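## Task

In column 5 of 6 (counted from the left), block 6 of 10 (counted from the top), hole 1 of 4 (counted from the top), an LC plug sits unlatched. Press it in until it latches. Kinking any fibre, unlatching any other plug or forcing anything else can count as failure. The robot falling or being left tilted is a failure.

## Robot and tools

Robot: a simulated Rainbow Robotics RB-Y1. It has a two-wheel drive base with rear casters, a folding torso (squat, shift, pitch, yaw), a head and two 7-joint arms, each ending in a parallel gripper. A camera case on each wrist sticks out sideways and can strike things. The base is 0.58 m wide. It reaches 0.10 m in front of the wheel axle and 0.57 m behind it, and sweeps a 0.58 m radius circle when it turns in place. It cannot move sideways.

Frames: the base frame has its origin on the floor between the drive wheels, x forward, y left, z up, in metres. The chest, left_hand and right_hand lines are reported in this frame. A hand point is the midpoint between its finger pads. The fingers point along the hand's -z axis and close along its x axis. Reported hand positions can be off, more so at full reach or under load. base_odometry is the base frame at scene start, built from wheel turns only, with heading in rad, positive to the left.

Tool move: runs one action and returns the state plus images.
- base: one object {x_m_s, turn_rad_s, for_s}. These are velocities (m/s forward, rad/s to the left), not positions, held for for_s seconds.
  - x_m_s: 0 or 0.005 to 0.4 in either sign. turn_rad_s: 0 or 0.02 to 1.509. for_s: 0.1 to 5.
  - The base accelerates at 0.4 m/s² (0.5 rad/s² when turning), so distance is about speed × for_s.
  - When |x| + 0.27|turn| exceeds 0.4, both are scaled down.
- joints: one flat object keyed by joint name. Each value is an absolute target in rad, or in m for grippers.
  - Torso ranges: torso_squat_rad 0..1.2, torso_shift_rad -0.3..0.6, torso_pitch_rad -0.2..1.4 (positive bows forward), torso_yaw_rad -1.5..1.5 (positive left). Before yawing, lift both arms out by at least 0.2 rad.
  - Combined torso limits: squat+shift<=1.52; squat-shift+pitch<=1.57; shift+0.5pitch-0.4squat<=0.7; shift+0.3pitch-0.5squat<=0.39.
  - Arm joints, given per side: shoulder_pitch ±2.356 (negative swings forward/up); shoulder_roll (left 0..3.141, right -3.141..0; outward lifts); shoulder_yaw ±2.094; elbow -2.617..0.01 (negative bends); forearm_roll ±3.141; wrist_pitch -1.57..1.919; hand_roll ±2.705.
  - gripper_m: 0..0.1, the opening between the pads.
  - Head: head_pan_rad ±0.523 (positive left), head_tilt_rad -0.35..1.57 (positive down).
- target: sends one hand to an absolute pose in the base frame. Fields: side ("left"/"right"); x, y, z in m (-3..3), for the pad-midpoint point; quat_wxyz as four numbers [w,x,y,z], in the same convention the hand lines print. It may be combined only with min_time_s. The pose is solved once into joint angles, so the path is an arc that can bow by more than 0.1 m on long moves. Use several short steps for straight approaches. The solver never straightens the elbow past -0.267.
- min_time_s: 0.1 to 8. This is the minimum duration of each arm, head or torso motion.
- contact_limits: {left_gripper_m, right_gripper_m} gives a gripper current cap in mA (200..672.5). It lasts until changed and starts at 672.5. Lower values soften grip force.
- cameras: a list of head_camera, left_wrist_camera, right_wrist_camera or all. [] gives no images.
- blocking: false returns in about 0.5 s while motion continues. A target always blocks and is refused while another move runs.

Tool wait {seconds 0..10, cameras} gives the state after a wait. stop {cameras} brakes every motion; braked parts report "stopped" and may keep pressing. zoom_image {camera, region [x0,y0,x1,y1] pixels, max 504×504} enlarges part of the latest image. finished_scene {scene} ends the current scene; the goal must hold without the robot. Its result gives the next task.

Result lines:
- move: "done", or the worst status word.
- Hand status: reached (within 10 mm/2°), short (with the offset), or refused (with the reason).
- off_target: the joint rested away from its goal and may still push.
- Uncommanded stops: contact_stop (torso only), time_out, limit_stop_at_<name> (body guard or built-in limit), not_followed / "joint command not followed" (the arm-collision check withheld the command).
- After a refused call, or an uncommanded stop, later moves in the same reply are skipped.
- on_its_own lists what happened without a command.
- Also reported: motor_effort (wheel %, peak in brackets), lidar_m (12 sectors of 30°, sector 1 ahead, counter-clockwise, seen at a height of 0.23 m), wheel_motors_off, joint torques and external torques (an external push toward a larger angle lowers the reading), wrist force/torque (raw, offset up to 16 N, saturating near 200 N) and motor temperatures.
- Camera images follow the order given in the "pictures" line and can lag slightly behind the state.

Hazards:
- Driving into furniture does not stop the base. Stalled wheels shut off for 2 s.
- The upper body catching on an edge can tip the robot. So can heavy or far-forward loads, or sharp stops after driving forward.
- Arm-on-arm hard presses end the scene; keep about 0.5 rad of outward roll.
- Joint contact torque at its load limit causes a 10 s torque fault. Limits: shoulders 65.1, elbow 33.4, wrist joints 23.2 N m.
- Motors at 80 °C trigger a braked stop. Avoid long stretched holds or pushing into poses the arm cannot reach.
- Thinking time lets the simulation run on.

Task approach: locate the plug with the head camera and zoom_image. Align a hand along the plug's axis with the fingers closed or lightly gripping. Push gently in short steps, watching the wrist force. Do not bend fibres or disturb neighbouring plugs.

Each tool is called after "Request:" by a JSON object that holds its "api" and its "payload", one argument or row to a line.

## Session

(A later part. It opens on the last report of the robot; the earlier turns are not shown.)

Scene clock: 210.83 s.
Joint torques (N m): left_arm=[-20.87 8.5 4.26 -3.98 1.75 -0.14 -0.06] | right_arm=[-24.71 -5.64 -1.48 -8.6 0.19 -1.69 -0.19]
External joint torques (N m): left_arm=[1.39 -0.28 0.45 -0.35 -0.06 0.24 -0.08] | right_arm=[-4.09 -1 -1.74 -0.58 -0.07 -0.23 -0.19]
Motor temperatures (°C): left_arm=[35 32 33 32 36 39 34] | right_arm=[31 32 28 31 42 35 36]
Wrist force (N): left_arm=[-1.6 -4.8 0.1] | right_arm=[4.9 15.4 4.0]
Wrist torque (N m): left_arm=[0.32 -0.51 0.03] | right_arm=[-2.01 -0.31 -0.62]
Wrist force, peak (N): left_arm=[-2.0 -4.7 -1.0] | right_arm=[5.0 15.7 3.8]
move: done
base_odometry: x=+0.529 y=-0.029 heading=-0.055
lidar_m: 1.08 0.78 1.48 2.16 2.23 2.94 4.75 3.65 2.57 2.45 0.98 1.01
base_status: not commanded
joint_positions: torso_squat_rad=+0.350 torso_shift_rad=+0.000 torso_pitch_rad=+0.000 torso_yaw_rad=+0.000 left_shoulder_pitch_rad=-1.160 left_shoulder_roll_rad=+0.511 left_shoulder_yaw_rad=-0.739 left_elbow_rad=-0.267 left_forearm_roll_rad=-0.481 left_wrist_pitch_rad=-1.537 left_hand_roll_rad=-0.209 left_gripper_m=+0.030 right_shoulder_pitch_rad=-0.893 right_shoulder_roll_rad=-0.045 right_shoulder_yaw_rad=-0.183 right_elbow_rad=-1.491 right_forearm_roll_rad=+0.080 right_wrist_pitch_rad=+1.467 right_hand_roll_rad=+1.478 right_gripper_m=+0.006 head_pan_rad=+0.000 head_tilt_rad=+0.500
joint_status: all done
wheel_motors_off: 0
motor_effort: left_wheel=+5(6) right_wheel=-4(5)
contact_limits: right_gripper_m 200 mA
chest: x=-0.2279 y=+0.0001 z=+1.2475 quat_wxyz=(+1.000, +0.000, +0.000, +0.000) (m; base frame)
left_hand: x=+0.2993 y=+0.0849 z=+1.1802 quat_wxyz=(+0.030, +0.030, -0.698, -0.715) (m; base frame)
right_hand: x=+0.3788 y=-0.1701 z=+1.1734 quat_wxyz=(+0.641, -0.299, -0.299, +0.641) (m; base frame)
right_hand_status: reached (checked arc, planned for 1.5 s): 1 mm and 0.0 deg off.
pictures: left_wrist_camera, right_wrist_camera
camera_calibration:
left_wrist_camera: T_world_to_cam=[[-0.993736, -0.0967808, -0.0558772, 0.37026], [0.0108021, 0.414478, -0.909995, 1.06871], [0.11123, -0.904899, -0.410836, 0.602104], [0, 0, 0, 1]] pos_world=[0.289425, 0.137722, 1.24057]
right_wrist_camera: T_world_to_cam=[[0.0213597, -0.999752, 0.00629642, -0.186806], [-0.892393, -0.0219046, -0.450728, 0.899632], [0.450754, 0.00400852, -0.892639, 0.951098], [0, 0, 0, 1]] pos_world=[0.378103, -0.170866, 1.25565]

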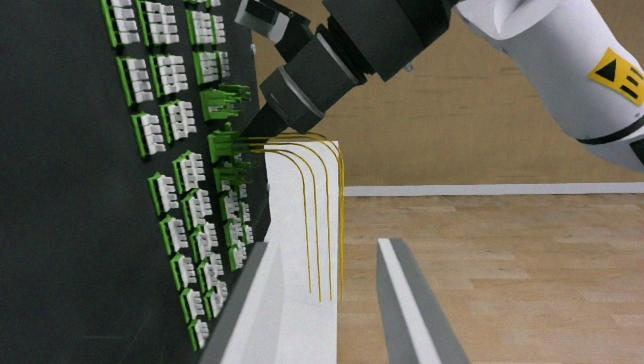

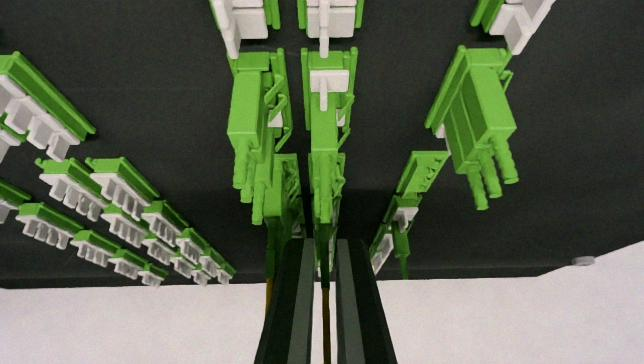

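Request:
{"api": "move", "payload": {
  "target": {"side": "right", "x": 0.3808, "y": -0.1697, "z": 1.1737, "quat_wxyz": [0.6409, -0.2988, -0.2988, 0.6409]},
  "min_time_s": 1,
  "cameras": ["left_wrist_camera", "right_wrist_camera"]
}}

Request:
{"api": "zoom_image", "payload": {
  "camera": "right_wrist_camera",
  "region": [300, 195, 350, 255]
}}

Request:
{"api": "zoom_image", "payload": {
  "camera": "left_wrist_camera",
  "region": [225, 120, 265, 152]
}}

Scene clock: 240.13 s.
Joint torques (N m): left_arm=[-20.65 8.37 3.65 -3.66 1.9 -0.16 0.05] | right_arm=[-25.06 -5.77 -1.38 -8.63 0.17 -1.81 -0.25]
External joint torques (N m): left_arm=[1.61 -0.41 -0.16 -0.03 0.09 0.23 0.04] | right_arm=[-4.37 -1.08 -1.63 -0.58 -0.09 -0.35 -0.24]
Motor temperatures (°C): left_arm=[35 32 33 32 36 39 34] | right_arm=[31 32 28 32 42 35 36]
Wrist force (N): left_arm=[-0.9 -4.6 -0.3] | right_arm=[4.9 15.2 4.0]
Wrist torque (N m): left_arm=[0.38 -0.37 0.06] | right_arm=[-2.01 -0.31 -0.63]
Wrist force, peak (N): left_arm=[-1.5 -4.6 0.3] | right_arm=[5.1 15.7 4.0]
move: done
base_odometry: x=+0.529 y=-0.029 heading=-0.055
lidar_m: 1.07 0.77 1.47 2.17 2.22 2.95 4.75 3.66 2.58 2.45 0.97 1.00
base_status: not commanded
joint_positions: torso_squat_rad=+0.350 torso_shift_rad=+0.000 torso_pitch_rad=+0.000 torso_yaw_rad=+0.000 left_shoulder_pitch_rad=-1.160 left_shoulder_roll_rad=+0.511 left_shoulder_yaw_rad=-0.739 left_elbow_rad=-0.267 left_forearm_roll_rad=-0.481 left_wrist_pitch_rad=-1.537 left_hand_roll_rad=-0.209 left_gripper_m=+0.030 right_shoulder_pitch_rad=-0.898 right_shoulder_roll_rad=-0.046 right_shoulder_yaw_rad=-0.184 right_elbow_rad=-1.479 right_forearm_roll_rad=+0.080 right_wrist_pitch_rad=+1.461 right_hand_roll_rad=+1.476 right_gripper_m=+0.006 head_pan_rad=+0.000 head_tilt_rad=+0.500
joint_status: all done
wheel_motors_off: 0
motor_effort: left_wheel=+6(6) right_wheel=-4(5)
contact_limits: right_gripper_m 200 mA
chest: x=-0.2279 y=+0.0001 z=+1.2475 quat_wxyz=(+1.000, +0.000, +0.000, +0.000) (m; base frame)
left_hand: x=+0.2993 y=+0.0849 z=+1.1802 quat_wxyz=(+0.030, +0.030, -0.698, -0.715) (m; base frame)
right_hand: x=+0.3806 y=-0.1696 z=+1.1732 quat_wxyz=(+0.641, -0.299, -0.298, +0.641) (m; base frame)
right_hand_status: reached (checked arc, planned for 1.0 s): 1 mm and 0.1 deg off.
pictures: left_wrist_camera, right_wrist_camera
camera_calibration:
left_wrist_camera: T_world_to_cam=[[-0.993736, -0.0967808, -0.0558772, 0.37026], [0.0108021, 0.414478, -0.909995, 1.06871], [0.11123, -0.904899, -0.410836, 0.602104], [0, 0, 0, 1]] pos_world=[0.289425, 0.137722, 1.24057]
right_wrist_camera: T_world_to_cam=[[0.0214484, -0.99975, 0.00634246, -0.186434], [-0.89239, -0.0220046, -0.450727, 0.901095], [0.450754, 0.00400742, -0.892639, 0.950017], [0, 0, 0, 1]] pos_world=[0.379904, -0.170366, 1.25535]

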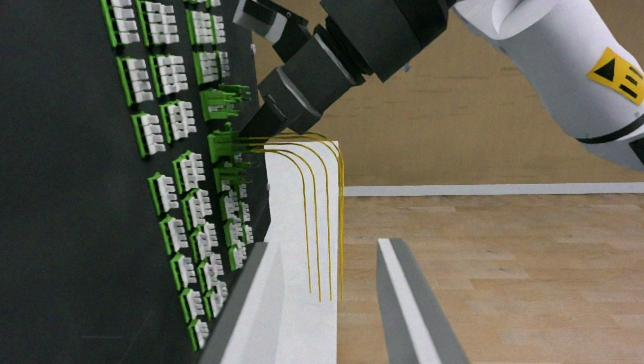

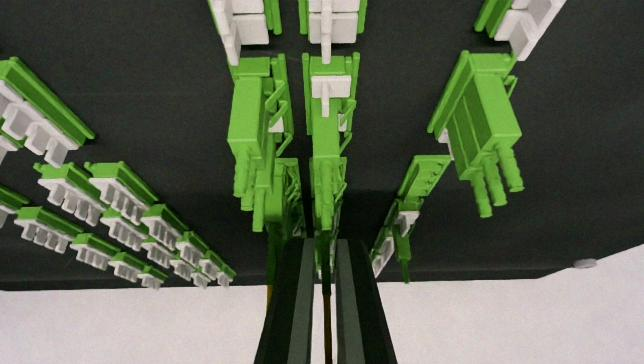

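Scaled by 8.400 from the camera's 644x364 image, which has a finer 1265x715 frame.

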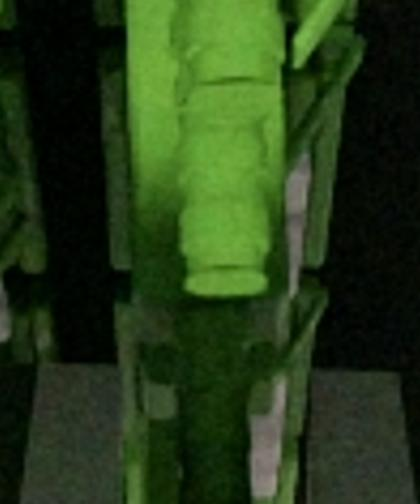

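Scaled by 12.600 from the camera's 644x364 image, which has a finer 1265x715 frame.

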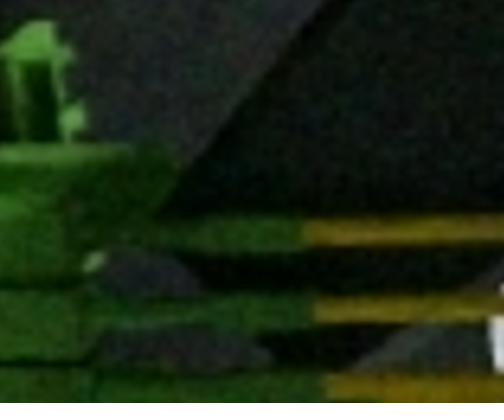

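Request:
{"api": "move", "payload": {
  "joints": {"right_gripper_m": 0.003},
  "cameras": []
}}

Request:
{"api": "move", "payload": {
  "target": {"side": "right", "x": 0.3822, "y": -0.1696, "z": 1.1738, "quat_wxyz": [0.6409, -0.2988, -0.2988, 0.6409]},
  "min_time_s": 1,
  "cameras": ["left_wrist_camera", "right_wrist_camera"]
}}

Request:
{"api": "zoom_image", "payload": {
  "camera": "right_wrist_camera",
  "region": [300, 195, 350, 255]
}}

Scene clock: 250.47 s.
Joint torques (N m): left_arm=[-20.99 8.44 3.86 -3.4 1.84 -0.3 0.03] | right_arm=[-24.94 -5.75 -1.32 -8.56 0.25 -1.77 -0.13]
External joint torques (N m): left_arm=[1.26 -0.35 0.05 0.22 0.03 0.09 0.02] | right_arm=[-4.25 -1.06 -1.57 -0.52 -0.01 -0.31 -0.13]
Motor temperatures (°C): left_arm=[35 32 33 32 36 39 34] | right_arm=[32 32 28 32 42 35 36]
Wrist force (N): left_arm=[-0.8 -3.4 -0.4] | right_arm=[5.2 15.4 4.0]
Wrist torque (N m): left_arm=[0.26 -0.38 0.01] | right_arm=[-2.01 -0.25 -0.61]
Wrist force, peak (N): left_arm=[-1.3 -4.7 -0.1] | right_arm=[5.0 15.6 4.1]
move: done
base_odometry: x=+0.529 y=-0.029 heading=-0.055
lidar_m: 1.07 0.78 1.48 2.16 2.21 2.93 4.75 3.65 2.58 2.45 0.99 0.99
base_status: not commanded
joint_positions: torso_squat_rad=+0.350 torso_shift_rad=+0.000 torso_pitch_rad=+0.000 torso_yaw_rad=+0.000 left_shoulder_pitch_rad=-1.160 left_shoulder_roll_rad=+0.511 left_shoulder_yaw_rad=-0.739 left_elbow_rad=-0.267 left_forearm_roll_rad=-0.481 left_wrist_pitch_rad=-1.537 left_hand_roll_rad=-0.209 left_gripper_m=+0.030 right_shoulder_pitch_rad=-0.898 right_shoulder_roll_rad=-0.046 right_shoulder_yaw_rad=-0.184 right_elbow_rad=-1.479 right_forearm_roll_rad=+0.080 right_wrist_pitch_rad=+1.461 right_hand_roll_rad=+1.476 right_gripper_m=+0.003 head_pan_rad=+0.000 head_tilt_rad=+0.500
joint_status: all done
wheel_motors_off: 0
motor_effort: left_wheel=+6(6) right_wheel=-4(5)
contact_limits: right_gripper_m 200 mA
chest: x=-0.2279 y=+0.0001 z=+1.2475 quat_wxyz=(+1.000, +0.000, +0.000, +0.000) (m; base frame)
left_hand: x=+0.2993 y=+0.0849 z=+1.1802 quat_wxyz=(+0.030, +0.030, -0.698, -0.715) (m; base frame)
right_hand: x=+0.3806 y=-0.1696 z=+1.1732 quat_wxyz=(+0.641, -0.299, -0.298, +0.641) (m; base frame)
pictures: none
No camera images: "cameras" was empty.

Scene clock: 251.80 s.
Joint torques (N m): left_arm=[-20.99 8.54 3.62 -3.93 1.9 -0.23 -0.03] | right_arm=[-25.05 -5.95 -1.11 -8.4 0.15 -1.78 -0.25]
External joint torques (N m): left_arm=[1.27 -0.25 -0.19 -0.31 0.09 0.16 -0.04] | right_arm=[-4.29 -1.22 -1.35 -0.34 -0.11 -0.32 -0.24]
Motor temperatures (°C): left_arm=[35 32 33 32 36 39 34] | right_arm=[32 32 28 32 42 35 36]
Wrist force (N): left_arm=[-1.5 -3.7 0.4] | right_arm=[4.9 15.3 3.9]
Wrist torque (N m): left_arm=[0.27 -0.50 0.04] | right_arm=[-2.01 -0.30 -0.61]
Wrist force, peak (N): left_arm=[-1.7 -4.5 0.5] | right_arm=[5.1 15.6 4.0]
move: done
base_odometry: x=+0.529 y=-0.029 heading=-0.055
lidar_m: 1.07 0.78 1.47 2.15 2.22 2.94 4.75 3.65 2.58 2.44 0.98 0.99
base_status: not commanded
joint_positions: torso_squat_rad=+0.350 torso_shift_rad=+0.000 torso_pitch_rad=+0.000 torso_yaw_rad=+0.000 left_shoulder_pitch_rad=-1.160 left_shoulder_roll_rad=+0.511 left_shoulder_yaw_rad=-0.739 left_elbow_rad=-0.267 left_forearm_roll_rad=-0.481 left_wrist_pitch_rad=-1.537 left_hand_roll_rad=-0.209 left_gripper_m=+0.030 right_shoulder_pitch_rad=-0.903 right_shoulder_roll_rad=-0.047 right_shoulder_yaw_rad=-0.185 right_elbow_rad=-1.470 right_forearm_roll_rad=+0.079 right_wrist_pitch_rad=+1.456 right_hand_roll_rad=+1.476 right_gripper_m=+0.003 head_pan_rad=+0.000 head_tilt_rad=+0.500
joint_status: all done
wheel_motors_off: 0
motor_effort: left_wheel=+6(6) right_wheel=-4(5)
contact_limits: right_gripper_m 200 mA
chest: x=-0.2279 y=+0.0001 z=+1.2475 quat_wxyz=(+1.000, +0.000, +0.000, +0.000) (m; base frame)
left_hand: x=+0.2993 y=+0.0849 z=+1.1802 quat_wxyz=(+0.030, +0.030, -0.698, -0.715) (m; base frame)
right_hand: x=+0.3820 y=-0.1695 z=+1.1733 quat_wxyz=(+0.641, -0.299, -0.298, +0.641) (m; base frame)
right_hand_status: reached (checked arc, planned for 1.0 s): 1 mm and 0.1 deg off.
pictures: left_wrist_camera, right_wrist_camera
camera_calibration:
left_wrist_camera: T_world_to_cam=[[-0.993736, -0.0967808, -0.0558772, 0.37026], [0.0108021, 0.414478, -0.909995, 1.06871], [0.11123, -0.904899, -0.410836, 0.602104], [0, 0, 0, 1]] pos_world=[0.289425, 0.137722, 1.24057]
right_wrist_camera: T_world_to_cam=[[0.0213597, -0.999752, 0.00629642, -0.186275], [-0.892393, -0.0219046, -0.450728, 0.902499], [0.450754, 0.00400852, -0.892639, 0.94943], [0, 0, 0, 1]] pos_world=[0.381403, -0.170266, 1.25545]

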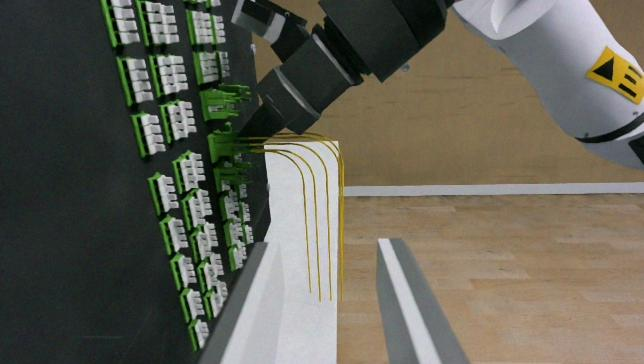

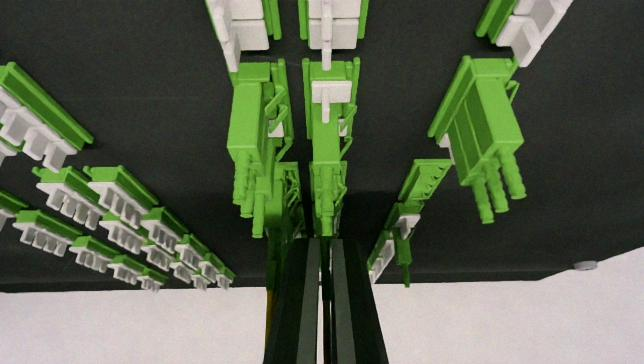

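Scaled by 8.400 from the camera's 644x364 image, which has a finer 1265x715 frame.

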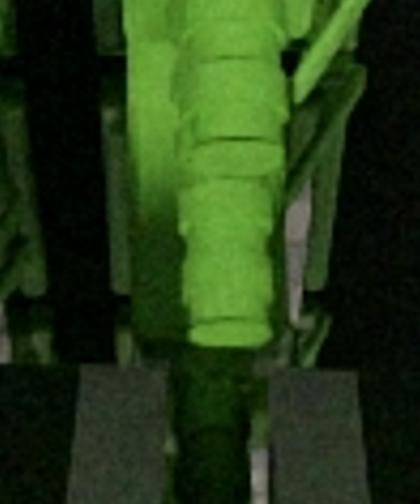

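Request:
{"api": "move", "payload": {
  "target": {"side": "right", "x": 0.3836, "y": -0.1696, "z": 1.1739, "quat_wxyz": [0.6409, -0.2988, -0.2988, 0.6409]},
  "min_time_s": 1,
  "cameras": []
}}

Request:
{"api": "move", "payload": {
  "target": {"side": "right", "x": 0.3848, "y": -0.1696, "z": 1.174, "quat_wxyz": [0.6409, -0.2988, -0.2988, 0.6409]},
  "min_time_s": 1,
  "cameras": ["left_wrist_camera", "right_wrist_camera"]
}}

Request:
{"api": "zoom_image", "payload": {
  "camera": "right_wrist_camera",
  "region": [295, 170, 365, 260]
}}

Request:
{"api": "zoom_image", "payload": {
  "camera": "left_wrist_camera",
  "region": [215, 115, 275, 160]
}}

Scene clock: 268.50 s.
Joint torques (N m): left_arm=[-20.46 8.5 3.31 -3.46 1.86 -0.18 0.07] | right_arm=[-25.62 -6.43 -1.19 -8.42 0.32 -2.46 -0.21]
External joint torques (N m): left_arm=[1.8 -0.29 -0.51 0.17 0.05 0.21 0.06] | right_arm=[-4.8 -1.65 -1.43 -0.33 0.06 -1 -0.2]
Motor temperatures (°C): left_arm=[35 32 33 32 36 39 34] | right_arm=[32 32 28 32 42 35 36]
Wrist force (N): left_arm=[-1.5 -3.8 0.1] | right_arm=[5.1 18.6 8.4]
Wrist torque (N m): left_arm=[0.30 -0.48 0.01] | right_arm=[-1.95 -0.31 -0.61]
Wrist force, peak (N): left_arm=[-1.8 -4.4 0.3] | right_arm=[5.3 18.6 8.7]
move: done
base_odometry: x=+0.529 y=-0.029 heading=-0.055
lidar_m: 1.07 0.78 1.48 2.16 2.23 2.94 4.75 3.65 2.58 2.45 0.97 1.00
base_status: not commanded
joint_positions: torso_squat_rad=+0.350 torso_shift_rad=+0.000 torso_pitch_rad=+0.000 torso_yaw_rad=+0.000 left_shoulder_pitch_rad=-1.160 left_shoulder_roll_rad=+0.511 left_shoulder_yaw_rad=-0.739 left_elbow_rad=-0.267 left_forearm_roll_rad=-0.481 left_wrist_pitch_rad=-1.537 left_hand_roll_rad=-0.209 left_gripper_m=+0.030 right_shoulder_pitch_rad=-0.907 right_shoulder_roll_rad=-0.049 right_shoulder_yaw_rad=-0.186 right_elbow_rad=-1.461 right_forearm_roll_rad=+0.079 right_wrist_pitch_rad=+1.452 right_hand_roll_rad=+1.475 right_gripper_m=+0.003 head_pan_rad=+0.000 head_tilt_rad=+0.500
joint_status: all done
wheel_motors_off: 0
motor_effort: left_wheel=+6(6) right_wheel=-4(5)
contact_limits: right_gripper_m 200 mA
chest: x=-0.2279 y=+0.0001 z=+1.2475 quat_wxyz=(+1.000, +0.000, +0.000, +0.000) (m; base frame)
left_hand: x=+0.2993 y=+0.0849 z=+1.1802 quat_wxyz=(+0.030, +0.030, -0.698, -0.715) (m; base frame)
right_hand: x=+0.3834 y=-0.1695 z=+1.1733 quat_wxyz=(+0.641, -0.298, -0.298, +0.641) (m; base frame)
right_hand_status: reached (checked arc, planned for 1.0 s): 1 mm and 0.1 deg off.
pictures: none
No camera images: "cameras" was empty.

Scene clock: 269.83 s.
Joint torques (N m): left_arm=[-21.21 8.64 4 -3.3 1.71 -0.2 -0.01] | right_arm=[-25.85 -6.42 -1.52 -8.48 0.16 -2.5 -0.24]
External joint torques (N m): left_arm=[1.05 -0.14 0.18 0.33 -0.1 0.18 -0.03] | right_arm=[-4.98 -1.59 -1.76 -0.37 -0.11 -1.05 -0.24]
Motor temperatures (°C): left_arm=[35 32 33 32 36 39 34] | right_arm=[32 32 28 32 42 35 36]
Wrist force (N): left_arm=[-1.0 -4.0 0.1] | right_arm=[5.1 18.2 8.2]
Wrist torque (N m): left_arm=[0.29 -0.43 0.03] | right_arm=[-1.96 -0.31 -0.61]
Wrist force, peak (N): left_arm=[-1.7 -4.3 -0.4] | right_arm=[5.1 19.0 8.3]
move: done
base_odometry: x=+0.529 y=-0.029 heading=-0.055
lidar_m: 1.08 0.78 1.48 2.16 2.22 2.95 4.74 3.65 2.59 2.45 0.98 1.00
base_status: not commanded
joint_positions: torso_squat_rad=+0.350 torso_shift_rad=+0.000 torso_pitch_rad=+0.000 torso_yaw_rad=+0.000 left_shoulder_pitch_rad=-1.160 left_shoulder_roll_rad=+0.511 left_shoulder_yaw_rad=-0.739 left_elbow_rad=-0.267 left_forearm_roll_rad=-0.481 left_wrist_pitch_rad=-1.537 left_hand_roll_rad=-0.209 left_gripper_m=+0.030 right_shoulder_pitch_rad=-0.911 right_shoulder_roll_rad=-0.050 right_shoulder_yaw_rad=-0.187 right_elbow_rad=-1.454 right_forearm_roll_rad=+0.078 right_wrist_pitch_rad=+1.448 right_hand_roll_rad=+1.475 right_gripper_m=+0.003 head_pan_rad=+0.000 head_tilt_rad=+0.500
joint_status: all done
wheel_motors_off: 0
motor_effort: left_wheel=+6(6) right_wheel=-4(5)
contact_limits: right_gripper_m 200 mA
chest: x=-0.2279 y=+0.0001 z=+1.2475 quat_wxyz=(+1.000, +0.000, +0.000, +0.000) (m; base frame)
left_hand: x=+0.2993 y=+0.0849 z=+1.1802 quat_wxyz=(+0.030, +0.030, -0.698, -0.715) (m; base frame)
right_hand: x=+0.3846 y=-0.1695 z=+1.1734 quat_wxyz=(+0.641, -0.298, -0.298, +0.641) (m; base frame)
right_hand_status: reached (checked arc, planned for 1.0 s): 1 mm and 0.1 deg off.
pictures: left_wrist_camera, right_wrist_camera
camera_calibration:
left_wrist_camera: T_world_to_cam=[[-0.993736, -0.0967808, -0.0558772, 0.37026], [0.0108021, 0.414478, -0.909995, 1.06871], [0.11123, -0.904899, -0.410836, 0.602104], [0, 0, 0, 1]] pos_world=[0.289425, 0.137722, 1.24057]
right_wrist_camera: T_world_to_cam=[[0.0214499, -0.99975, 0.00633768, -0.186416], [-0.892491, -0.0220046, -0.450528, 0.90459], [0.450554, 0.00400744, -0.89274, 0.948684], [0, 0, 0, 1]] pos_world=[0.383903, -0.170266, 1.25565]

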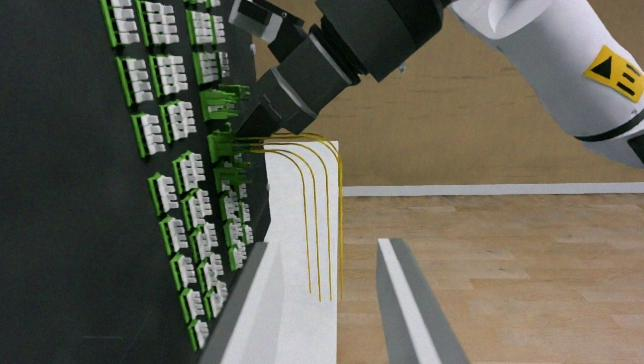

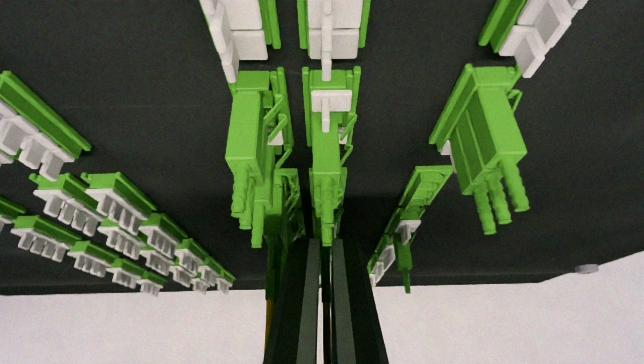

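Scaled by 5.600 from the camera's 644x364 image, which has a finer 1265x715 frame.

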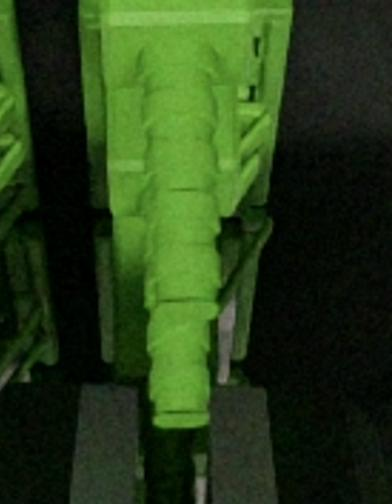

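Scaled by 8.400 from the camera's 644x364 image, which has a finer 1265x715 frame.

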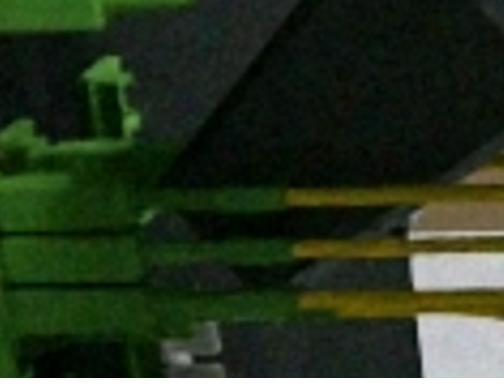

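Request:
{"api": "move", "payload": {
  "target": {"side": "right", "x": 0.3858, "y": -0.1696, "z": 1.1742, "quat_wxyz": [0.6409, -0.2988, -0.2988, 0.6409]},
  "min_time_s": 1,
  "cameras": ["right_wrist_camera"]
}}

Request:
{"api": "zoom_image", "payload": {
  "camera": "right_wrist_camera",
  "region": [295, 170, 365, 260]
}}

Scene clock: 280.87 s.
Joint torques (N m): left_arm=[-21 8.41 3.77 -3.6 1.86 -0.21 0] | right_arm=[-26.41 -6.71 -1.44 -8.56 0.31 -3.06 -0.25]
External joint torques (N m): left_arm=[1.26 -0.37 -0.05 0.02 0.05 0.18 -0.02] | right_arm=[-5.49 -1.86 -1.68 -0.44 0.05 -1.6 -0.25]
Motor temperatures (°C): left_arm=[35 32 33 32 36 39 34] | right_arm=[32 32 28 32 42 35 36]
Wrist force (N): left_arm=[-1.2 -4.1 0.1] | right_arm=[5.1 20.5 10.2]
Wrist torque (N m): left_arm=[0.25 -0.46 0.02] | right_arm=[-1.93 -0.31 -0.60]
Wrist force, peak (N): left_arm=[-1.7 -4.6 0.4] | right_arm=[5.0 20.2 11.7]
move: done
base_odometry: x=+0.529 y=-0.029 heading=-0.055
lidar_m: 1.07 0.77 1.47 2.17 2.22 2.95 4.75 3.64 2.59 2.45 0.98 1.00
base_status: not commanded
joint_positions: torso_squat_rad=+0.350 torso_shift_rad=+0.000 torso_pitch_rad=+0.000 torso_yaw_rad=+0.000 left_shoulder_pitch_rad=-1.160 left_shoulder_roll_rad=+0.511 left_shoulder_yaw_rad=-0.739 left_elbow_rad=-0.267 left_forearm_roll_rad=-0.481 left_wrist_pitch_rad=-1.537 left_hand_roll_rad=-0.209 left_gripper_m=+0.030 right_shoulder_pitch_rad=-0.914 right_shoulder_roll_rad=-0.051 right_shoulder_yaw_rad=-0.187 right_elbow_rad=-1.447 right_forearm_roll_rad=+0.078 right_wrist_pitch_rad=+1.446 right_hand_roll_rad=+1.474 right_gripper_m=+0.003 head_pan_rad=+0.000 head_tilt_rad=+0.500
joint_status: all done
wheel_motors_off: 0
motor_effort: left_wheel=+6(6) right_wheel=-3(5)
contact_limits: right_gripper_m 200 mA
chest: x=-0.2279 y=+0.0001 z=+1.2475 quat_wxyz=(+1.000, +0.000, +0.000, +0.000) (m; base frame)
left_hand: x=+0.2993 y=+0.0849 z=+1.1802 quat_wxyz=(+0.030, +0.030, -0.698, -0.715) (m; base frame)
right_hand: x=+0.3855 y=-0.1695 z=+1.1735 quat_wxyz=(+0.641, -0.298, -0.298, +0.641) (m; base frame)
right_hand_status: reached (checked arc, planned for 1.0 s): 1 mm and 0.1 deg off.
pictures: right_wrist_camera
camera_calibration:
right_wrist_camera: T_world_to_cam=[[0.0214973, -0.999749, 0.00624105, -0.186335], [-0.892652, -0.0220049, -0.45021, 0.905188], [0.450234, 0.00410723, -0.892901, 0.948665], [0, 0, 0, 1]] pos_world=[0.384902, -0.170266, 1.25575]

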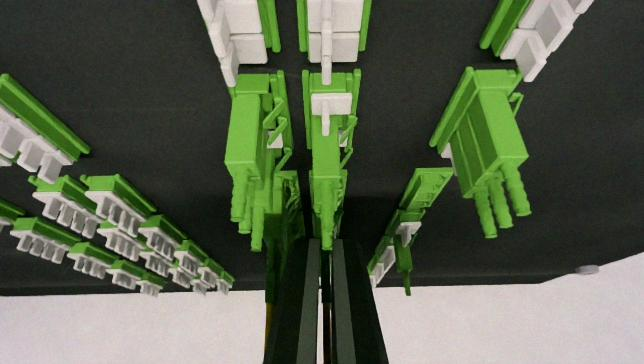

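Scaled by 5.600 from the camera's 644x364 image, which has a finer 1265x715 frame.

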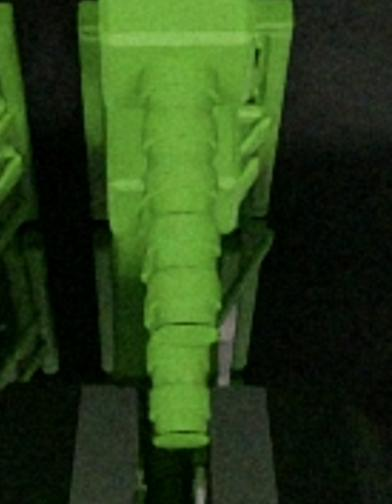

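Request:
{"api": "move", "payload": {
  "target": {"side": "right", "x": 0.3868, "y": -0.1696, "z": 1.1744, "quat_wxyz": [0.6409, -0.2988, -0.2988, 0.6409]},
  "min_time_s": 1,
  "cameras": ["right_wrist_camera"]
}}

Request:
{"api": "zoom_image", "payload": {
  "camera": "right_wrist_camera",
  "region": [295, 170, 365, 260]
}}

Scene clock: 291.43 s.
Joint torques (N m): left_arm=[-20.91 8.2 3.88 -3.55 1.93 -0.21 0.04] | right_arm=[-26.66 -6.66 -1.42 -8.67 0.35 -3.09 -0.3]
External joint torques (N m): left_arm=[1.35 -0.58 0.06 0.08 0.12 0.17 0.03] | right_arm=[-5.69 -1.77 -1.65 -0.54 0.09 -1.63 -0.3]
Motor temperatures (°C): left_arm=[35 32 33 32 36 39 34] | right_arm=[32 32 28 32 42 35 36]
Wrist force (N): left_arm=[-2.2 -4.1 0.2] | right_arm=[5.0 21.4 11.1]
Wrist torque (N m): left_arm=[0.30 -0.54 0.07] | right_arm=[-1.92 -0.31 -0.60]
Wrist force, peak (N): left_arm=[-2.2 -4.5 -0.1] | right_arm=[4.9 21.8 11.2]
move: done
base_odometry: x=+0.529 y=-0.029 heading=-0.055
lidar_m: 1.07 0.77 1.48 2.16 2.22 2.93 4.75 3.65 2.57 2.44 0.98 0.99
base_status: not commanded
joint_positions: torso_squat_rad=+0.350 torso_shift_rad=+0.000 torso_pitch_rad=+0.000 torso_yaw_rad=+0.000 left_shoulder_pitch_rad=-1.160 left_shoulder_roll_rad=+0.511 left_shoulder_yaw_rad=-0.739 left_elbow_rad=-0.267 left_forearm_roll_rad=-0.481 left_wrist_pitch_rad=-1.537 left_hand_roll_rad=-0.209 left_gripper_m=+0.030 right_shoulder_pitch_rad=-0.918 right_shoulder_roll_rad=-0.052 right_shoulder_yaw_rad=-0.188 right_elbow_rad=-1.440 right_forearm_roll_rad=+0.077 right_wrist_pitch_rad=+1.443 right_hand_roll_rad=+1.474 right_gripper_m=+0.003 head_pan_rad=+0.000 head_tilt_rad=+0.500
joint_status: all done
wheel_motors_off: 0
motor_effort: left_wheel=+6(6) right_wheel=-4(5)
contact_limits: right_gripper_m 200 mA
chest: x=-0.2279 y=+0.0001 z=+1.2475 quat_wxyz=(+1.000, +0.000, +0.000, +0.000) (m; base frame)
left_hand: x=+0.2993 y=+0.0849 z=+1.1802 quat_wxyz=(+0.030, +0.030, -0.698, -0.715) (m; base frame)
right_hand: x=+0.3865 y=-0.1695 z=+1.1736 quat_wxyz=(+0.641, -0.298, -0.298, +0.641) (m; base frame)
right_hand_status: reached (checked arc, planned for 1.0 s): 1 mm and 0.1 deg off.
pictures: right_wrist_camera
camera_calibration:
right_wrist_camera: T_world_to_cam=[[0.0214973, -0.999749, 0.00623797, -0.186353], [-0.892712, -0.0220041, -0.450089, 0.905998], [0.450114, 0.004107, -0.892962, 0.948427], [0, 0, 0, 1]] pos_world=[0.385901, -0.170266, 1.25585]

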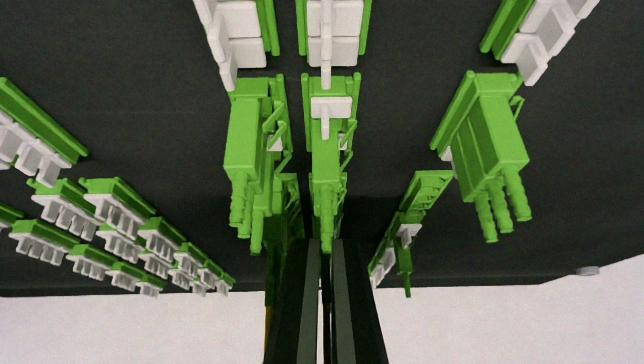

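Scaled by 5.600 from the camera's 644x364 image, which has a finer 1265x715 frame.

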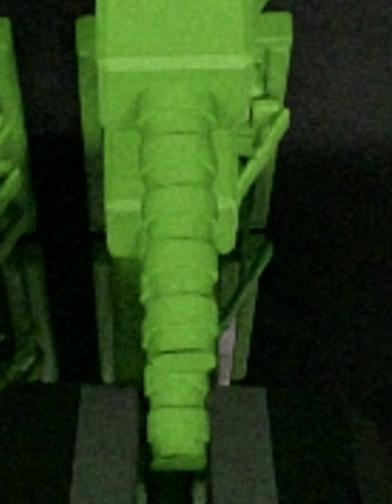

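Request:
{"api": "move", "payload": {
  "target": {"side": "right", "x": 0.3878, "y": -0.1696, "z": 1.1746, "quat_wxyz": [0.6409, -0.2988, -0.2988, 0.6409]},
  "min_time_s": 1,
  "cameras": ["left_wrist_camera", "right_wrist_camera"]
}}

Request:
{"api": "zoom_image", "payload": {
  "camera": "right_wrist_camera",
  "region": [295, 170, 365, 260]
}}

Request:
{"api": "zoom_image", "payload": {
  "camera": "left_wrist_camera",
  "region": [215, 115, 275, 160]
}}

Scene clock: 300.13 s.
Joint torques (N m): left_arm=[-20.21 8.22 3.66 -3.53 1.74 -0.41 0.07] | right_arm=[-28.13 -7.41 -1.64 -8.75 0.22 -4.59 -0.23]
External joint torques (N m): left_arm=[2.05 -0.56 -0.16 0.1 -0.07 -0.03 0.05] | right_arm=[-7.12 -2.48 -1.87 -0.6 -0.05 -3.14 -0.23]
Motor temperatures (°C): left_arm=[35 32 33 32 36 39 34] | right_arm=[32 32 28 32 42 35 36]
Wrist force (N): left_arm=[-0.9 -3.4 0.1] | right_arm=[4.9 27.4 18.2]
Wrist torque (N m): left_arm=[0.24 -0.38 0.05] | right_arm=[-1.81 -0.32 -0.57]
Wrist force, peak (N): left_arm=[-1.6 -4.5 0.4] | right_arm=[4.7 27.2 18.5]
move: done
base_odometry: x=+0.529 y=-0.029 heading=-0.055
lidar_m: 1.07 0.78 1.47 2.15 2.23 2.94 4.74 3.66 2.57 2.45 0.98 0.99
base_status: not commanded
joint_positions: torso_squat_rad=+0.350 torso_shift_rad=+0.000 torso_pitch_rad=+0.000 torso_yaw_rad=+0.000 left_shoulder_pitch_rad=-1.160 left_shoulder_roll_rad=+0.511 left_shoulder_yaw_rad=-0.739 left_elbow_rad=-0.267 left_forearm_roll_rad=-0.481 left_wrist_pitch_rad=-1.537 left_hand_roll_rad=-0.209 left_gripper_m=+0.030 right_shoulder_pitch_rad=-0.921 right_shoulder_roll_rad=-0.053 right_shoulder_yaw_rad=-0.189 right_elbow_rad=-1.434 right_forearm_roll_rad=+0.076 right_wrist_pitch_rad=+1.440 right_hand_roll_rad=+1.473 right_gripper_m=+0.003 head_pan_rad=+0.000 head_tilt_rad=+0.500
joint_status: all done
wheel_motors_off: 0
motor_effort: left_wheel=+6(6) right_wheel=-4(5)
contact_limits: right_gripper_m 200 mA
chest: x=-0.2281 y=+0.0001 z=+1.2475 quat_wxyz=(+1.000, +0.000, +0.000, +0.000) (m; base frame)
left_hand: x=+0.2991 y=+0.0849 z=+1.1803 quat_wxyz=(+0.030, +0.030, -0.698, -0.715) (m; base frame)
right_hand: x=+0.3872 y=-0.1695 z=+1.1737 quat_wxyz=(+0.641, -0.298, -0.298, +0.641) (m; base frame)
right_hand_status: reached (checked arc, planned for 1.0 s): 1 mm and 0.1 deg off.
pictures: left_wrist_camera, right_wrist_camera
camera_calibration:
left_wrist_camera: T_world_to_cam=[[-0.993732, -0.0966662, -0.056152, 0.370392], [0.0111083, 0.414422, -0.910017, 1.06875], [0.111239, -0.904936, -0.410751, 0.602063], [0, 0, 0, 1]] pos_world=[0.289226, 0.137722, 1.24067]
right_wrist_camera: T_world_to_cam=[[0.0214115, -0.999752, 0.00618245, -0.186268], [-0.892916, -0.0219043, -0.449691, 0.90635], [0.449714, 0.00410813, -0.893163, 0.948564], [0, 0, 0, 1]] pos_world=[0.3867, -0.170266, 1.25595]

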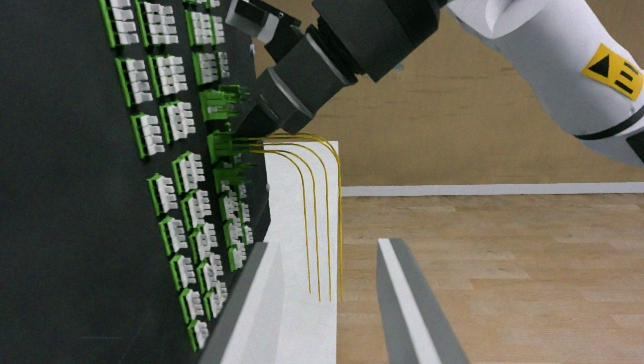

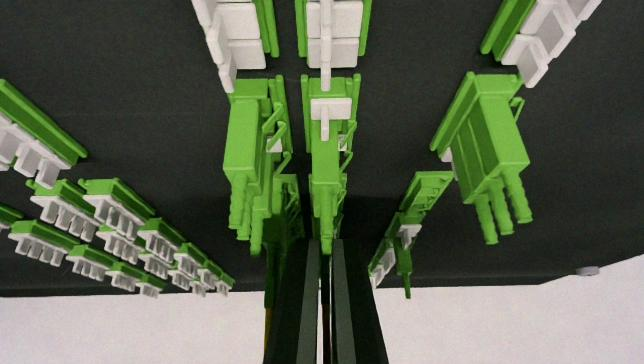

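Scaled by 5.600 from the camera's 644x364 image, which has a finer 1265x715 frame.

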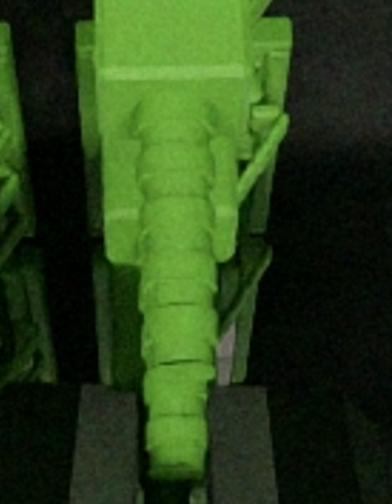

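Scaled by 8.400 from the camera's 644x364 image, which has a finer 1265x715 frame.

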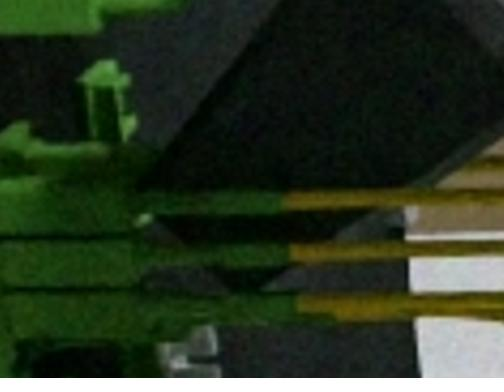

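Request:
{"api": "move", "payload": {
  "target": {"side": "right", "x": 0.3888, "y": -0.1696, "z": 1.1748, "quat_wxyz": [0.6409, -0.2988, -0.2988, 0.6409]},
  "min_time_s": 1,
  "cameras": ["right_wrist_camera"]
}}

Request:
{"api": "zoom_image", "payload": {
  "camera": "right_wrist_camera",
  "region": [295, 170, 365, 260]
}}

Scene clock: 309.97 s.
Joint torques (N m): left_arm=[-20.51 8.15 3.94 -3.61 1.99 -0.29 0.03] | right_arm=[-28.91 -8 -1.82 -8.5 0.48 -6.02 -0.26]
External joint torques (N m): left_arm=[1.76 -0.63 0.12 0.02 0.18 0.09 0.02] | right_arm=[-7.84 -3.03 -2.04 -0.34 0.22 -4.57 -0.25]
Motor temperatures (°C): left_arm=[35 32 33 32 36 39 34] | right_arm=[32 32 28 32 42 35 36]
Wrist force (N): left_arm=[-1.1 -4.4 0.0] | right_arm=[4.6 33.7 27.3]
Wrist torque (N m): left_arm=[0.33 -0.45 0.05] | right_arm=[-1.71 -0.36 -0.57]
Wrist force, peak (N): left_arm=[-1.4 -4.5 -0.1] | right_arm=[4.6 34.0 27.2]
move: done
base_odometry: x=+0.529 y=-0.029 heading=-0.055
lidar_m: 1.08 0.78 1.48 2.16 2.22 2.94 4.75 3.65 2.59 2.45 0.97 1.00
base_status: not commanded
joint_positions: torso_squat_rad=+0.350 torso_shift_rad=+0.000 torso_pitch_rad=+0.000 torso_yaw_rad=+0.000 left_shoulder_pitch_rad=-1.160 left_shoulder_roll_rad=+0.511 left_shoulder_yaw_rad=-0.739 left_elbow_rad=-0.267 left_forearm_roll_rad=-0.481 left_wrist_pitch_rad=-1.537 left_hand_roll_rad=-0.209 left_gripper_m=+0.030 right_shoulder_pitch_rad=-0.925 right_shoulder_roll_rad=-0.055 right_shoulder_yaw_rad=-0.190 right_elbow_rad=-1.426 right_forearm_roll_rad=+0.076 right_wrist_pitch_rad=+1.437 right_hand_roll_rad=+1.473 right_gripper_m=+0.003 head_pan_rad=+0.000 head_tilt_rad=+0.500
joint_status: all done
wheel_motors_off: 0
motor_effort: left_wheel=+6(6) right_wheel=-1(4)
contact_limits: right_gripper_m 200 mA
chest: x=-0.2284 y=+0.0001 z=+1.2475 quat_wxyz=(+1.000, +0.000, +0.000, +0.000) (m; base frame)
left_hand: x=+0.2989 y=+0.0848 z=+1.1805 quat_wxyz=(+0.030, +0.030, -0.698, -0.715) (m; base frame)
right_hand: x=+0.3880 y=-0.1695 z=+1.1738 quat_wxyz=(+0.641, -0.298, -0.298, +0.641) (m; base frame)
right_hand_status: reached (checked arc, planned for 1.0 s): 1 mm and 0.1 deg off.
pictures: right_wrist_camera
camera_calibration:
right_wrist_camera: T_world_to_cam=[[0.0214602, -0.999751, 0.00608408, -0.18618], [-0.893116, -0.0219055, -0.449293, 0.906641], [0.449315, 0.00420815, -0.893364, 0.948628], [0, 0, 0, 1]] pos_world=[0.387499, -0.170265, 1.25595]

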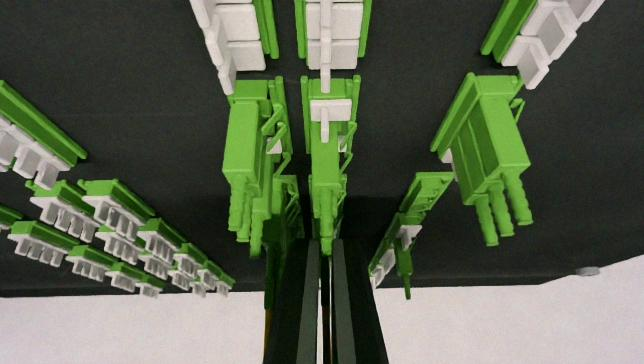

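Scaled by 5.600 from the camera's 644x364 image, which has a finer 1265x715 frame.

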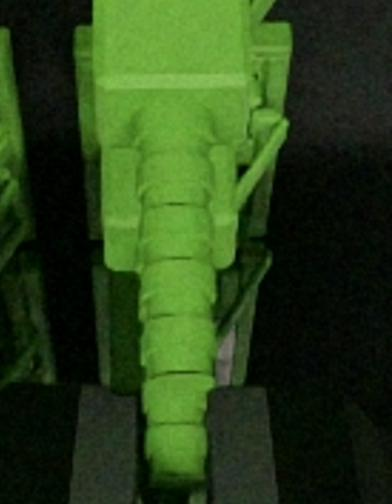

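Request:
{"api": "move", "payload": {
  "target": {"side": "right", "x": 0.3855, "y": -0.1696, "z": 1.1742, "quat_wxyz": [0.6409, -0.2988, -0.2988, 0.6409]},
  "min_time_s": 1,
  "cameras": []
}}

Request:
{"api": "move", "payload": {
  "joints": {"right_gripper_m": 0.006},
  "cameras": ["left_wrist_camera"]
}}

Request:
{"api": "zoom_image", "payload": {
  "camera": "left_wrist_camera",
  "region": [215, 115, 275, 160]
}}

Scene clock: 318.73 s.
Joint torques (N m): left_arm=[-20.83 8.4 3.85 -3.59 1.9 -0.3 0.01] | right_arm=[-22.99 -4.88 0.96 -10.28 0.75 -2.03 0.36]
External joint torques (N m): left_arm=[1.43 -0.38 0.03 0.04 0.09 0.09 0] | right_arm=[-2.05 0 0.72 -2.16 0.48 -0.58 0.36]
Motor temperatures (°C): left_arm=[35 32 33 32 36 39 34] | right_arm=[32 32 28 32 42 36 36]
Wrist force (N): left_arm=[-0.8 -3.6 0.3] | right_arm=[5.0 19.2 8.1]
Wrist torque (N m): left_arm=[0.23 -0.37 0.03] | right_arm=[-1.97 -0.32 -0.61]
Wrist force, peak (N): left_arm=[-1.6 -4.4 -0.3] | right_arm=[4.8 34.0 27.2]
move: done
base_odometry: x=+0.529 y=-0.029 heading=-0.055
lidar_m: 1.07 0.77 1.47 2.17 2.22 2.94 4.74 3.65 2.58 2.44 0.97 1.00
base_status: not commanded
joint_positions: torso_squat_rad=+0.350 torso_shift_rad=+0.000 torso_pitch_rad=+0.000 torso_yaw_rad=+0.000 left_shoulder_pitch_rad=-1.160 left_shoulder_roll_rad=+0.511 left_shoulder_yaw_rad=-0.739 left_elbow_rad=-0.267 left_forearm_roll_rad=-0.481 left_wrist_pitch_rad=-1.537 left_hand_roll_rad=-0.209 left_gripper_m=+0.030 right_shoulder_pitch_rad=-0.916 right_shoulder_roll_rad=-0.052 right_shoulder_yaw_rad=-0.188 right_elbow_rad=-1.444 right_forearm_roll_rad=+0.077 right_wrist_pitch_rad=+1.444 right_hand_roll_rad=+1.474 right_gripper_m=+0.003 head_pan_rad=+0.000 head_tilt_rad=+0.500
joint_status: all done
wheel_motors_off: 0
motor_effort: left_wheel=+6(7) right_wheel=-1(2)
contact_limits: right_gripper_m 200 mA
chest: x=-0.2282 y=+0.0001 z=+1.2475 quat_wxyz=(+1.000, +0.000, +0.000, +0.000) (m; base frame)
left_hand: x=+0.2991 y=+0.0848 z=+1.1804 quat_wxyz=(+0.030, +0.030, -0.698, -0.715) (m; base frame)
right_hand: x=+0.3857 y=-0.1697 z=+1.1738 quat_wxyz=(+0.641, -0.298, -0.299, +0.641) (m; base frame)
right_hand_status: reached (checked arc, planned for 1.0 s): 0 mm and 0.1 deg off.
pictures: none
No camera images: "cameras" was empty.

Scene clock: 319.17 s.
Joint torques (N m): left_arm=[-20.99 8.28 3.62 -3.43 1.78 -0.27 0.01] | right_arm=[-22.79 -4.93 0.71 -10.1 0.61 -1.82 0.38]
External joint torques (N m): left_arm=[1.27 -0.5 -0.2 0.2 -0.03 0.11 -0.01] | right_arm=[-1.84 -0.05 0.47 -1.98 0.34 -0.36 0.38]
Motor temperatures (°C): left_arm=[35 32 33 32 36 39 34] | right_arm=[32 32 28 32 42 36 36]
Wrist force (N): left_arm=[-0.7 -3.2 -0.6] | right_arm=[5.0 15.3 3.8]
Wrist torque (N m): left_arm=[0.19 -0.36 0.02] | right_arm=[-2.00 -0.30 -0.61]
Wrist force, peak (N): left_arm=[-1.6 -4.1 -0.3] | right_arm=[5.0 18.8 8.3]
move: done
base_odometry: x=+0.529 y=-0.029 heading=-0.055
lidar_m: 1.08 0.78 1.48 2.16 2.22 2.93 4.74 3.65 2.58 2.45 0.97 0.99
base_status: not commanded
joint_positions: torso_squat_rad=+0.350 torso_shift_rad=+0.000 torso_pitch_rad=+0.000 torso_yaw_rad=+0.000 left_shoulder_pitch_rad=-1.160 left_shoulder_roll_rad=+0.511 left_shoulder_yaw_rad=-0.739 left_elbow_rad=-0.267 left_forearm_roll_rad=-0.481 left_wrist_pitch_rad=-1.537 left_hand_roll_rad=-0.209 left_gripper_m=+0.030 right_shoulder_pitch_rad=-0.916 right_shoulder_roll_rad=-0.052 right_shoulder_yaw_rad=-0.188 right_elbow_rad=-1.444 right_forearm_roll_rad=+0.077 right_wrist_pitch_rad=+1.444 right_hand_roll_rad=+1.474 right_gripper_m=+0.006 head_pan_rad=+0.000 head_tilt_rad=+0.500
joint_status: all done
wheel_motors_off: 0
motor_effort: left_wheel=+6(7) right_wheel=-2(2)
contact_limits: right_gripper_m 200 mA
chest: x=-0.2281 y=+0.0001 z=+1.2475 quat_wxyz=(+1.000, +0.000, +0.000, +0.000) (m; base frame)
left_hand: x=+0.2992 y=+0.0848 z=+1.1804 quat_wxyz=(+0.030, +0.030, -0.698, -0.715) (m; base frame)
right_hand: x=+0.3858 y=-0.1697 z=+1.1737 quat_wxyz=(+0.641, -0.298, -0.298, +0.641) (m; base frame)
pictures: left_wrist_camera
camera_calibration:
left_wrist_camera: T_world_to_cam=[[-0.99373, -0.0966264, -0.0562431, 0.37049], [0.0112072, 0.414431, -0.910012, 1.06875], [0.11124, -0.904937, -0.41075, 0.601972], [0, 0, 0, 1]] pos_world=[0.289226, 0.137622, 1.24067]

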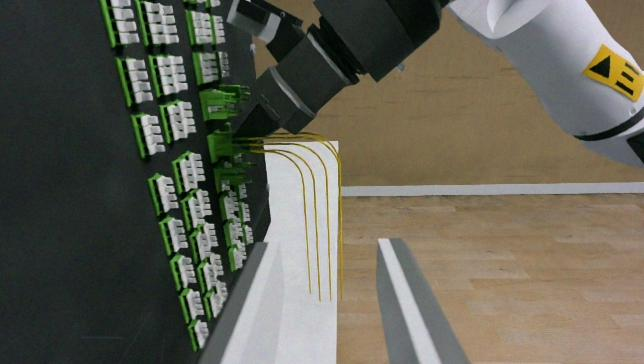

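Scaled by 8.400 from the camera's 644x364 image, which has a finer 1265x715 frame.

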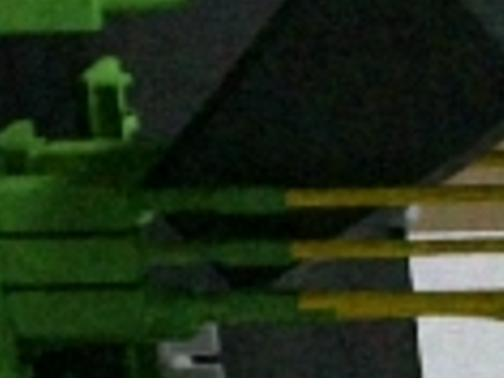

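Request:
{"api": "move", "payload": {
  "target": {"side": "right", "x": 0.367, "y": -0.17, "z": 1.184, "quat_wxyz": [0.6409, -0.2988, -0.2988, 0.6409]},
  "min_time_s": 1.5,
  "cameras": []
}}

Request:
{"api": "move", "payload": {
  "target": {"side": "right", "x": 0.33, "y": -0.17, "z": 1.215, "quat_wxyz": [0.6409, -0.2988, -0.2988, 0.6409]},
  "min_time_s": 1.5,
  "cameras": ["left_wrist_camera", "right_wrist_camera"]
}}

Request:
{"api": "zoom_image", "payload": {
  "camera": "left_wrist_camera",
  "region": [220, 110, 300, 170]
}}

Request:
{"api": "zoom_image", "payload": {
  "camera": "right_wrist_camera",
  "region": [270, 60, 370, 200]
}}

Scene clock: 337.17 s.
Joint torques (N m): left_arm=[-20.54 8.91 3.49 -3.58 1.91 -0.3 -0.03] | right_arm=[-20.98 -3.92 0.63 -9.82 0.61 -1 0.3]
External joint torques (N m): left_arm=[1.72 0.13 -0.33 0.05 0.1 0.09 -0.04] | right_arm=[-0.74 0.54 0.35 -2.1 0.36 0.45 0.31]
Motor temperatures (°C): left_arm=[35 32 33 32 36 39 34] | right_arm=[32 32 28 32 42 35 36]
Wrist force (N): left_arm=[-1.5 -3.3 0.1] | right_arm=[5.1 15.3 3.9]
Wrist torque (N m): left_arm=[0.16 -0.49 0.07] | right_arm=[-2.01 -0.29 -0.61]
Wrist force, peak (N): left_arm=[-1.7 -4.4 0.2] | right_arm=[5.1 15.6 4.0]
move: done
base_odometry: x=+0.529 y=-0.029 heading=-0.055
lidar_m: 1.08 0.78 1.47 2.16 2.22 2.94 4.74 3.66 2.57 2.45 0.98 1.00
base_status: not commanded
joint_positions: torso_squat_rad=+0.350 torso_shift_rad=+0.000 torso_pitch_rad=+0.000 torso_yaw_rad=+0.000 left_shoulder_pitch_rad=-1.160 left_shoulder_roll_rad=+0.511 left_shoulder_yaw_rad=-0.739 left_elbow_rad=-0.267 left_forearm_roll_rad=-0.481 left_wrist_pitch_rad=-1.537 left_hand_roll_rad=-0.209 left_gripper_m=+0.030 right_shoulder_pitch_rad=-0.884 right_shoulder_roll_rad=-0.040 right_shoulder_yaw_rad=-0.180 right_elbow_rad=-1.562 right_forearm_roll_rad=+0.083 right_wrist_pitch_rad=+1.529 right_hand_roll_rad=+1.482 right_gripper_m=+0.006 head_pan_rad=+0.000 head_tilt_rad=+0.500
joint_status: all done
wheel_motors_off: 0
motor_effort: left_wheel=+6(7) right_wheel=-2(2)
contact_limits: right_gripper_m 200 mA
chest: x=-0.2281 y=+0.0001 z=+1.2475 quat_wxyz=(+1.000, +0.000, +0.000, +0.000) (m; base frame)
left_hand: x=+0.2992 y=+0.0848 z=+1.1804 quat_wxyz=(+0.030, +0.030, -0.698, -0.715) (m; base frame)
right_hand: x=+0.3671 y=-0.1701 z=+1.1839 quat_wxyz=(+0.641, -0.299, -0.299, +0.641) (m; base frame)
right_hand_status: reached (checked arc, planned for 1.5 s): 0 mm and 0.0 deg off.
pictures: none
No camera images: "cameras" was empty.

Scene clock: 339.00 s.
Joint torques (N m): left_arm=[-21.04 8.26 3.52 -3.55 1.78 -0.28 0] | right_arm=[-19.94 -3.62 1.14 -8.43 0.66 -1.04 0.42]
External joint torques (N m): left_arm=[1.22 -0.52 -0.29 0.08 -0.03 0.11 -0.02] | right_arm=[-0.8 0.42 0.83 -1.74 0.46 0.41 0.42]
Motor temperatures (°C): left_arm=[35 32 33 32 36 39 34] | right_arm=[32 32 28 32 42 35 36]
Wrist force (N): left_arm=[-1.9 -3.8 -0.2] | right_arm=[5.0 15.5 3.8]
Wrist torque (N m): left_arm=[0.25 -0.55 0.01] | right_arm=[-2.03 -0.31 -0.62]
Wrist force, peak (N): left_arm=[-1.7 -4.5 0.3] | right_arm=[5.0 15.6 4.2]
move: done
base_odometry: x=+0.529 y=-0.029 heading=-0.055
lidar_m: 1.07 0.77 1.47 2.16 2.22 2.94 4.75 3.65 2.57 2.45 0.98 1.01
base_status: not commanded
joint_positions: torso_squat_rad=+0.350 torso_shift_rad=+0.000 torso_pitch_rad=+0.000 torso_yaw_rad=+0.000 left_shoulder_pitch_rad=-1.160 left_shoulder_roll_rad=+0.511 left_shoulder_yaw_rad=-0.739 left_elbow_rad=-0.267 left_forearm_roll_rad=-0.481 left_wrist_pitch_rad=-1.537 left_hand_roll_rad=-0.209 left_gripper_m=+0.030 right_shoulder_pitch_rad=-0.874 right_shoulder_roll_rad=-0.028 right_shoulder_yaw_rad=-0.172 right_elbow_rad=-1.759 right_forearm_roll_rad=+0.094 right_wrist_pitch_rad=+1.714 right_hand_roll_rad=+1.494 right_gripper_m=+0.006 head_pan_rad=+0.000 head_tilt_rad=+0.500
joint_status: all done
wheel_motors_off: 0
motor_effort: left_wheel=+6(7) right_wheel=-2(3)
contact_limits: right_gripper_m 200 mA
chest: x=-0.2281 y=+0.0001 z=+1.2475 quat_wxyz=(+1.000, +0.000, +0.000, +0.000) (m; base frame)
left_hand: x=+0.2992 y=+0.0848 z=+1.1804 quat_wxyz=(+0.030, +0.030, -0.698, -0.715) (m; base frame)
right_hand: x=+0.3308 y=-0.1700 z=+1.2146 quat_wxyz=(+0.641, -0.299, -0.299, +0.641) (m; base frame)
right_hand_status: reached (checked arc, planned for 1.5 s): 1 mm and 0.0 deg off.
pictures: left_wrist_camera, right_wrist_camera
camera_calibration:
left_wrist_camera: T_world_to_cam=[[-0.99373, -0.0966264, -0.0562431, 0.37049], [0.0112072, 0.414431, -0.910012, 1.06875], [0.11124, -0.904937, -0.41075, 0.601972], [0, 0, 0, 1]] pos_world=[0.289226, 0.137622, 1.24067]
right_wrist_camera: T_world_to_cam=[[0.0209613, -0.999764, 0.00576495, -0.18522], [-0.892161, -0.0213071, -0.451215, 0.876025], [0.451231, 0.0043148, -0.892397, 1.00909], [0, 0, 0, 1]] pos_world=[0.330104, -0.170865, 1.29685]

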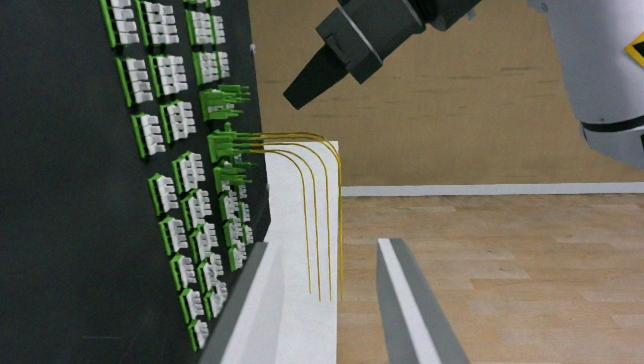

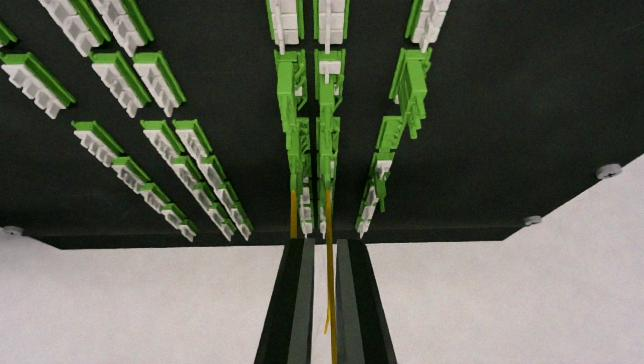

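Scaled by 6.300 from the camera's 644x364 image, which has a finer 1265x715 frame.

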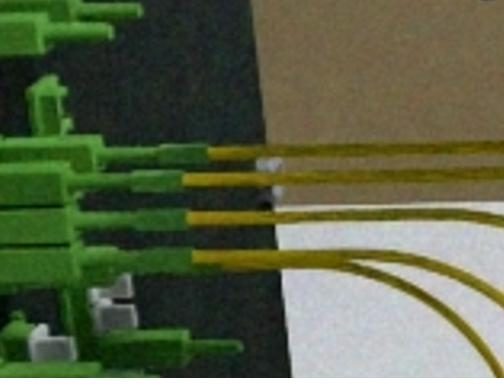

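Scaled by 3.600 from the camera's 644x364 image, which has a finer 1265x715 frame.

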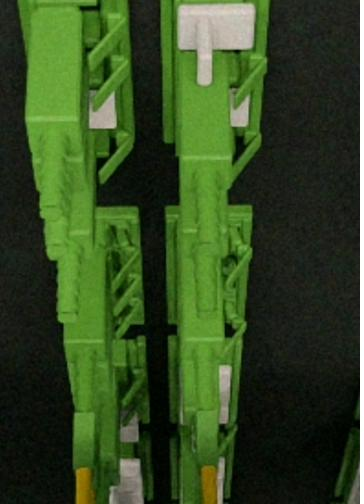

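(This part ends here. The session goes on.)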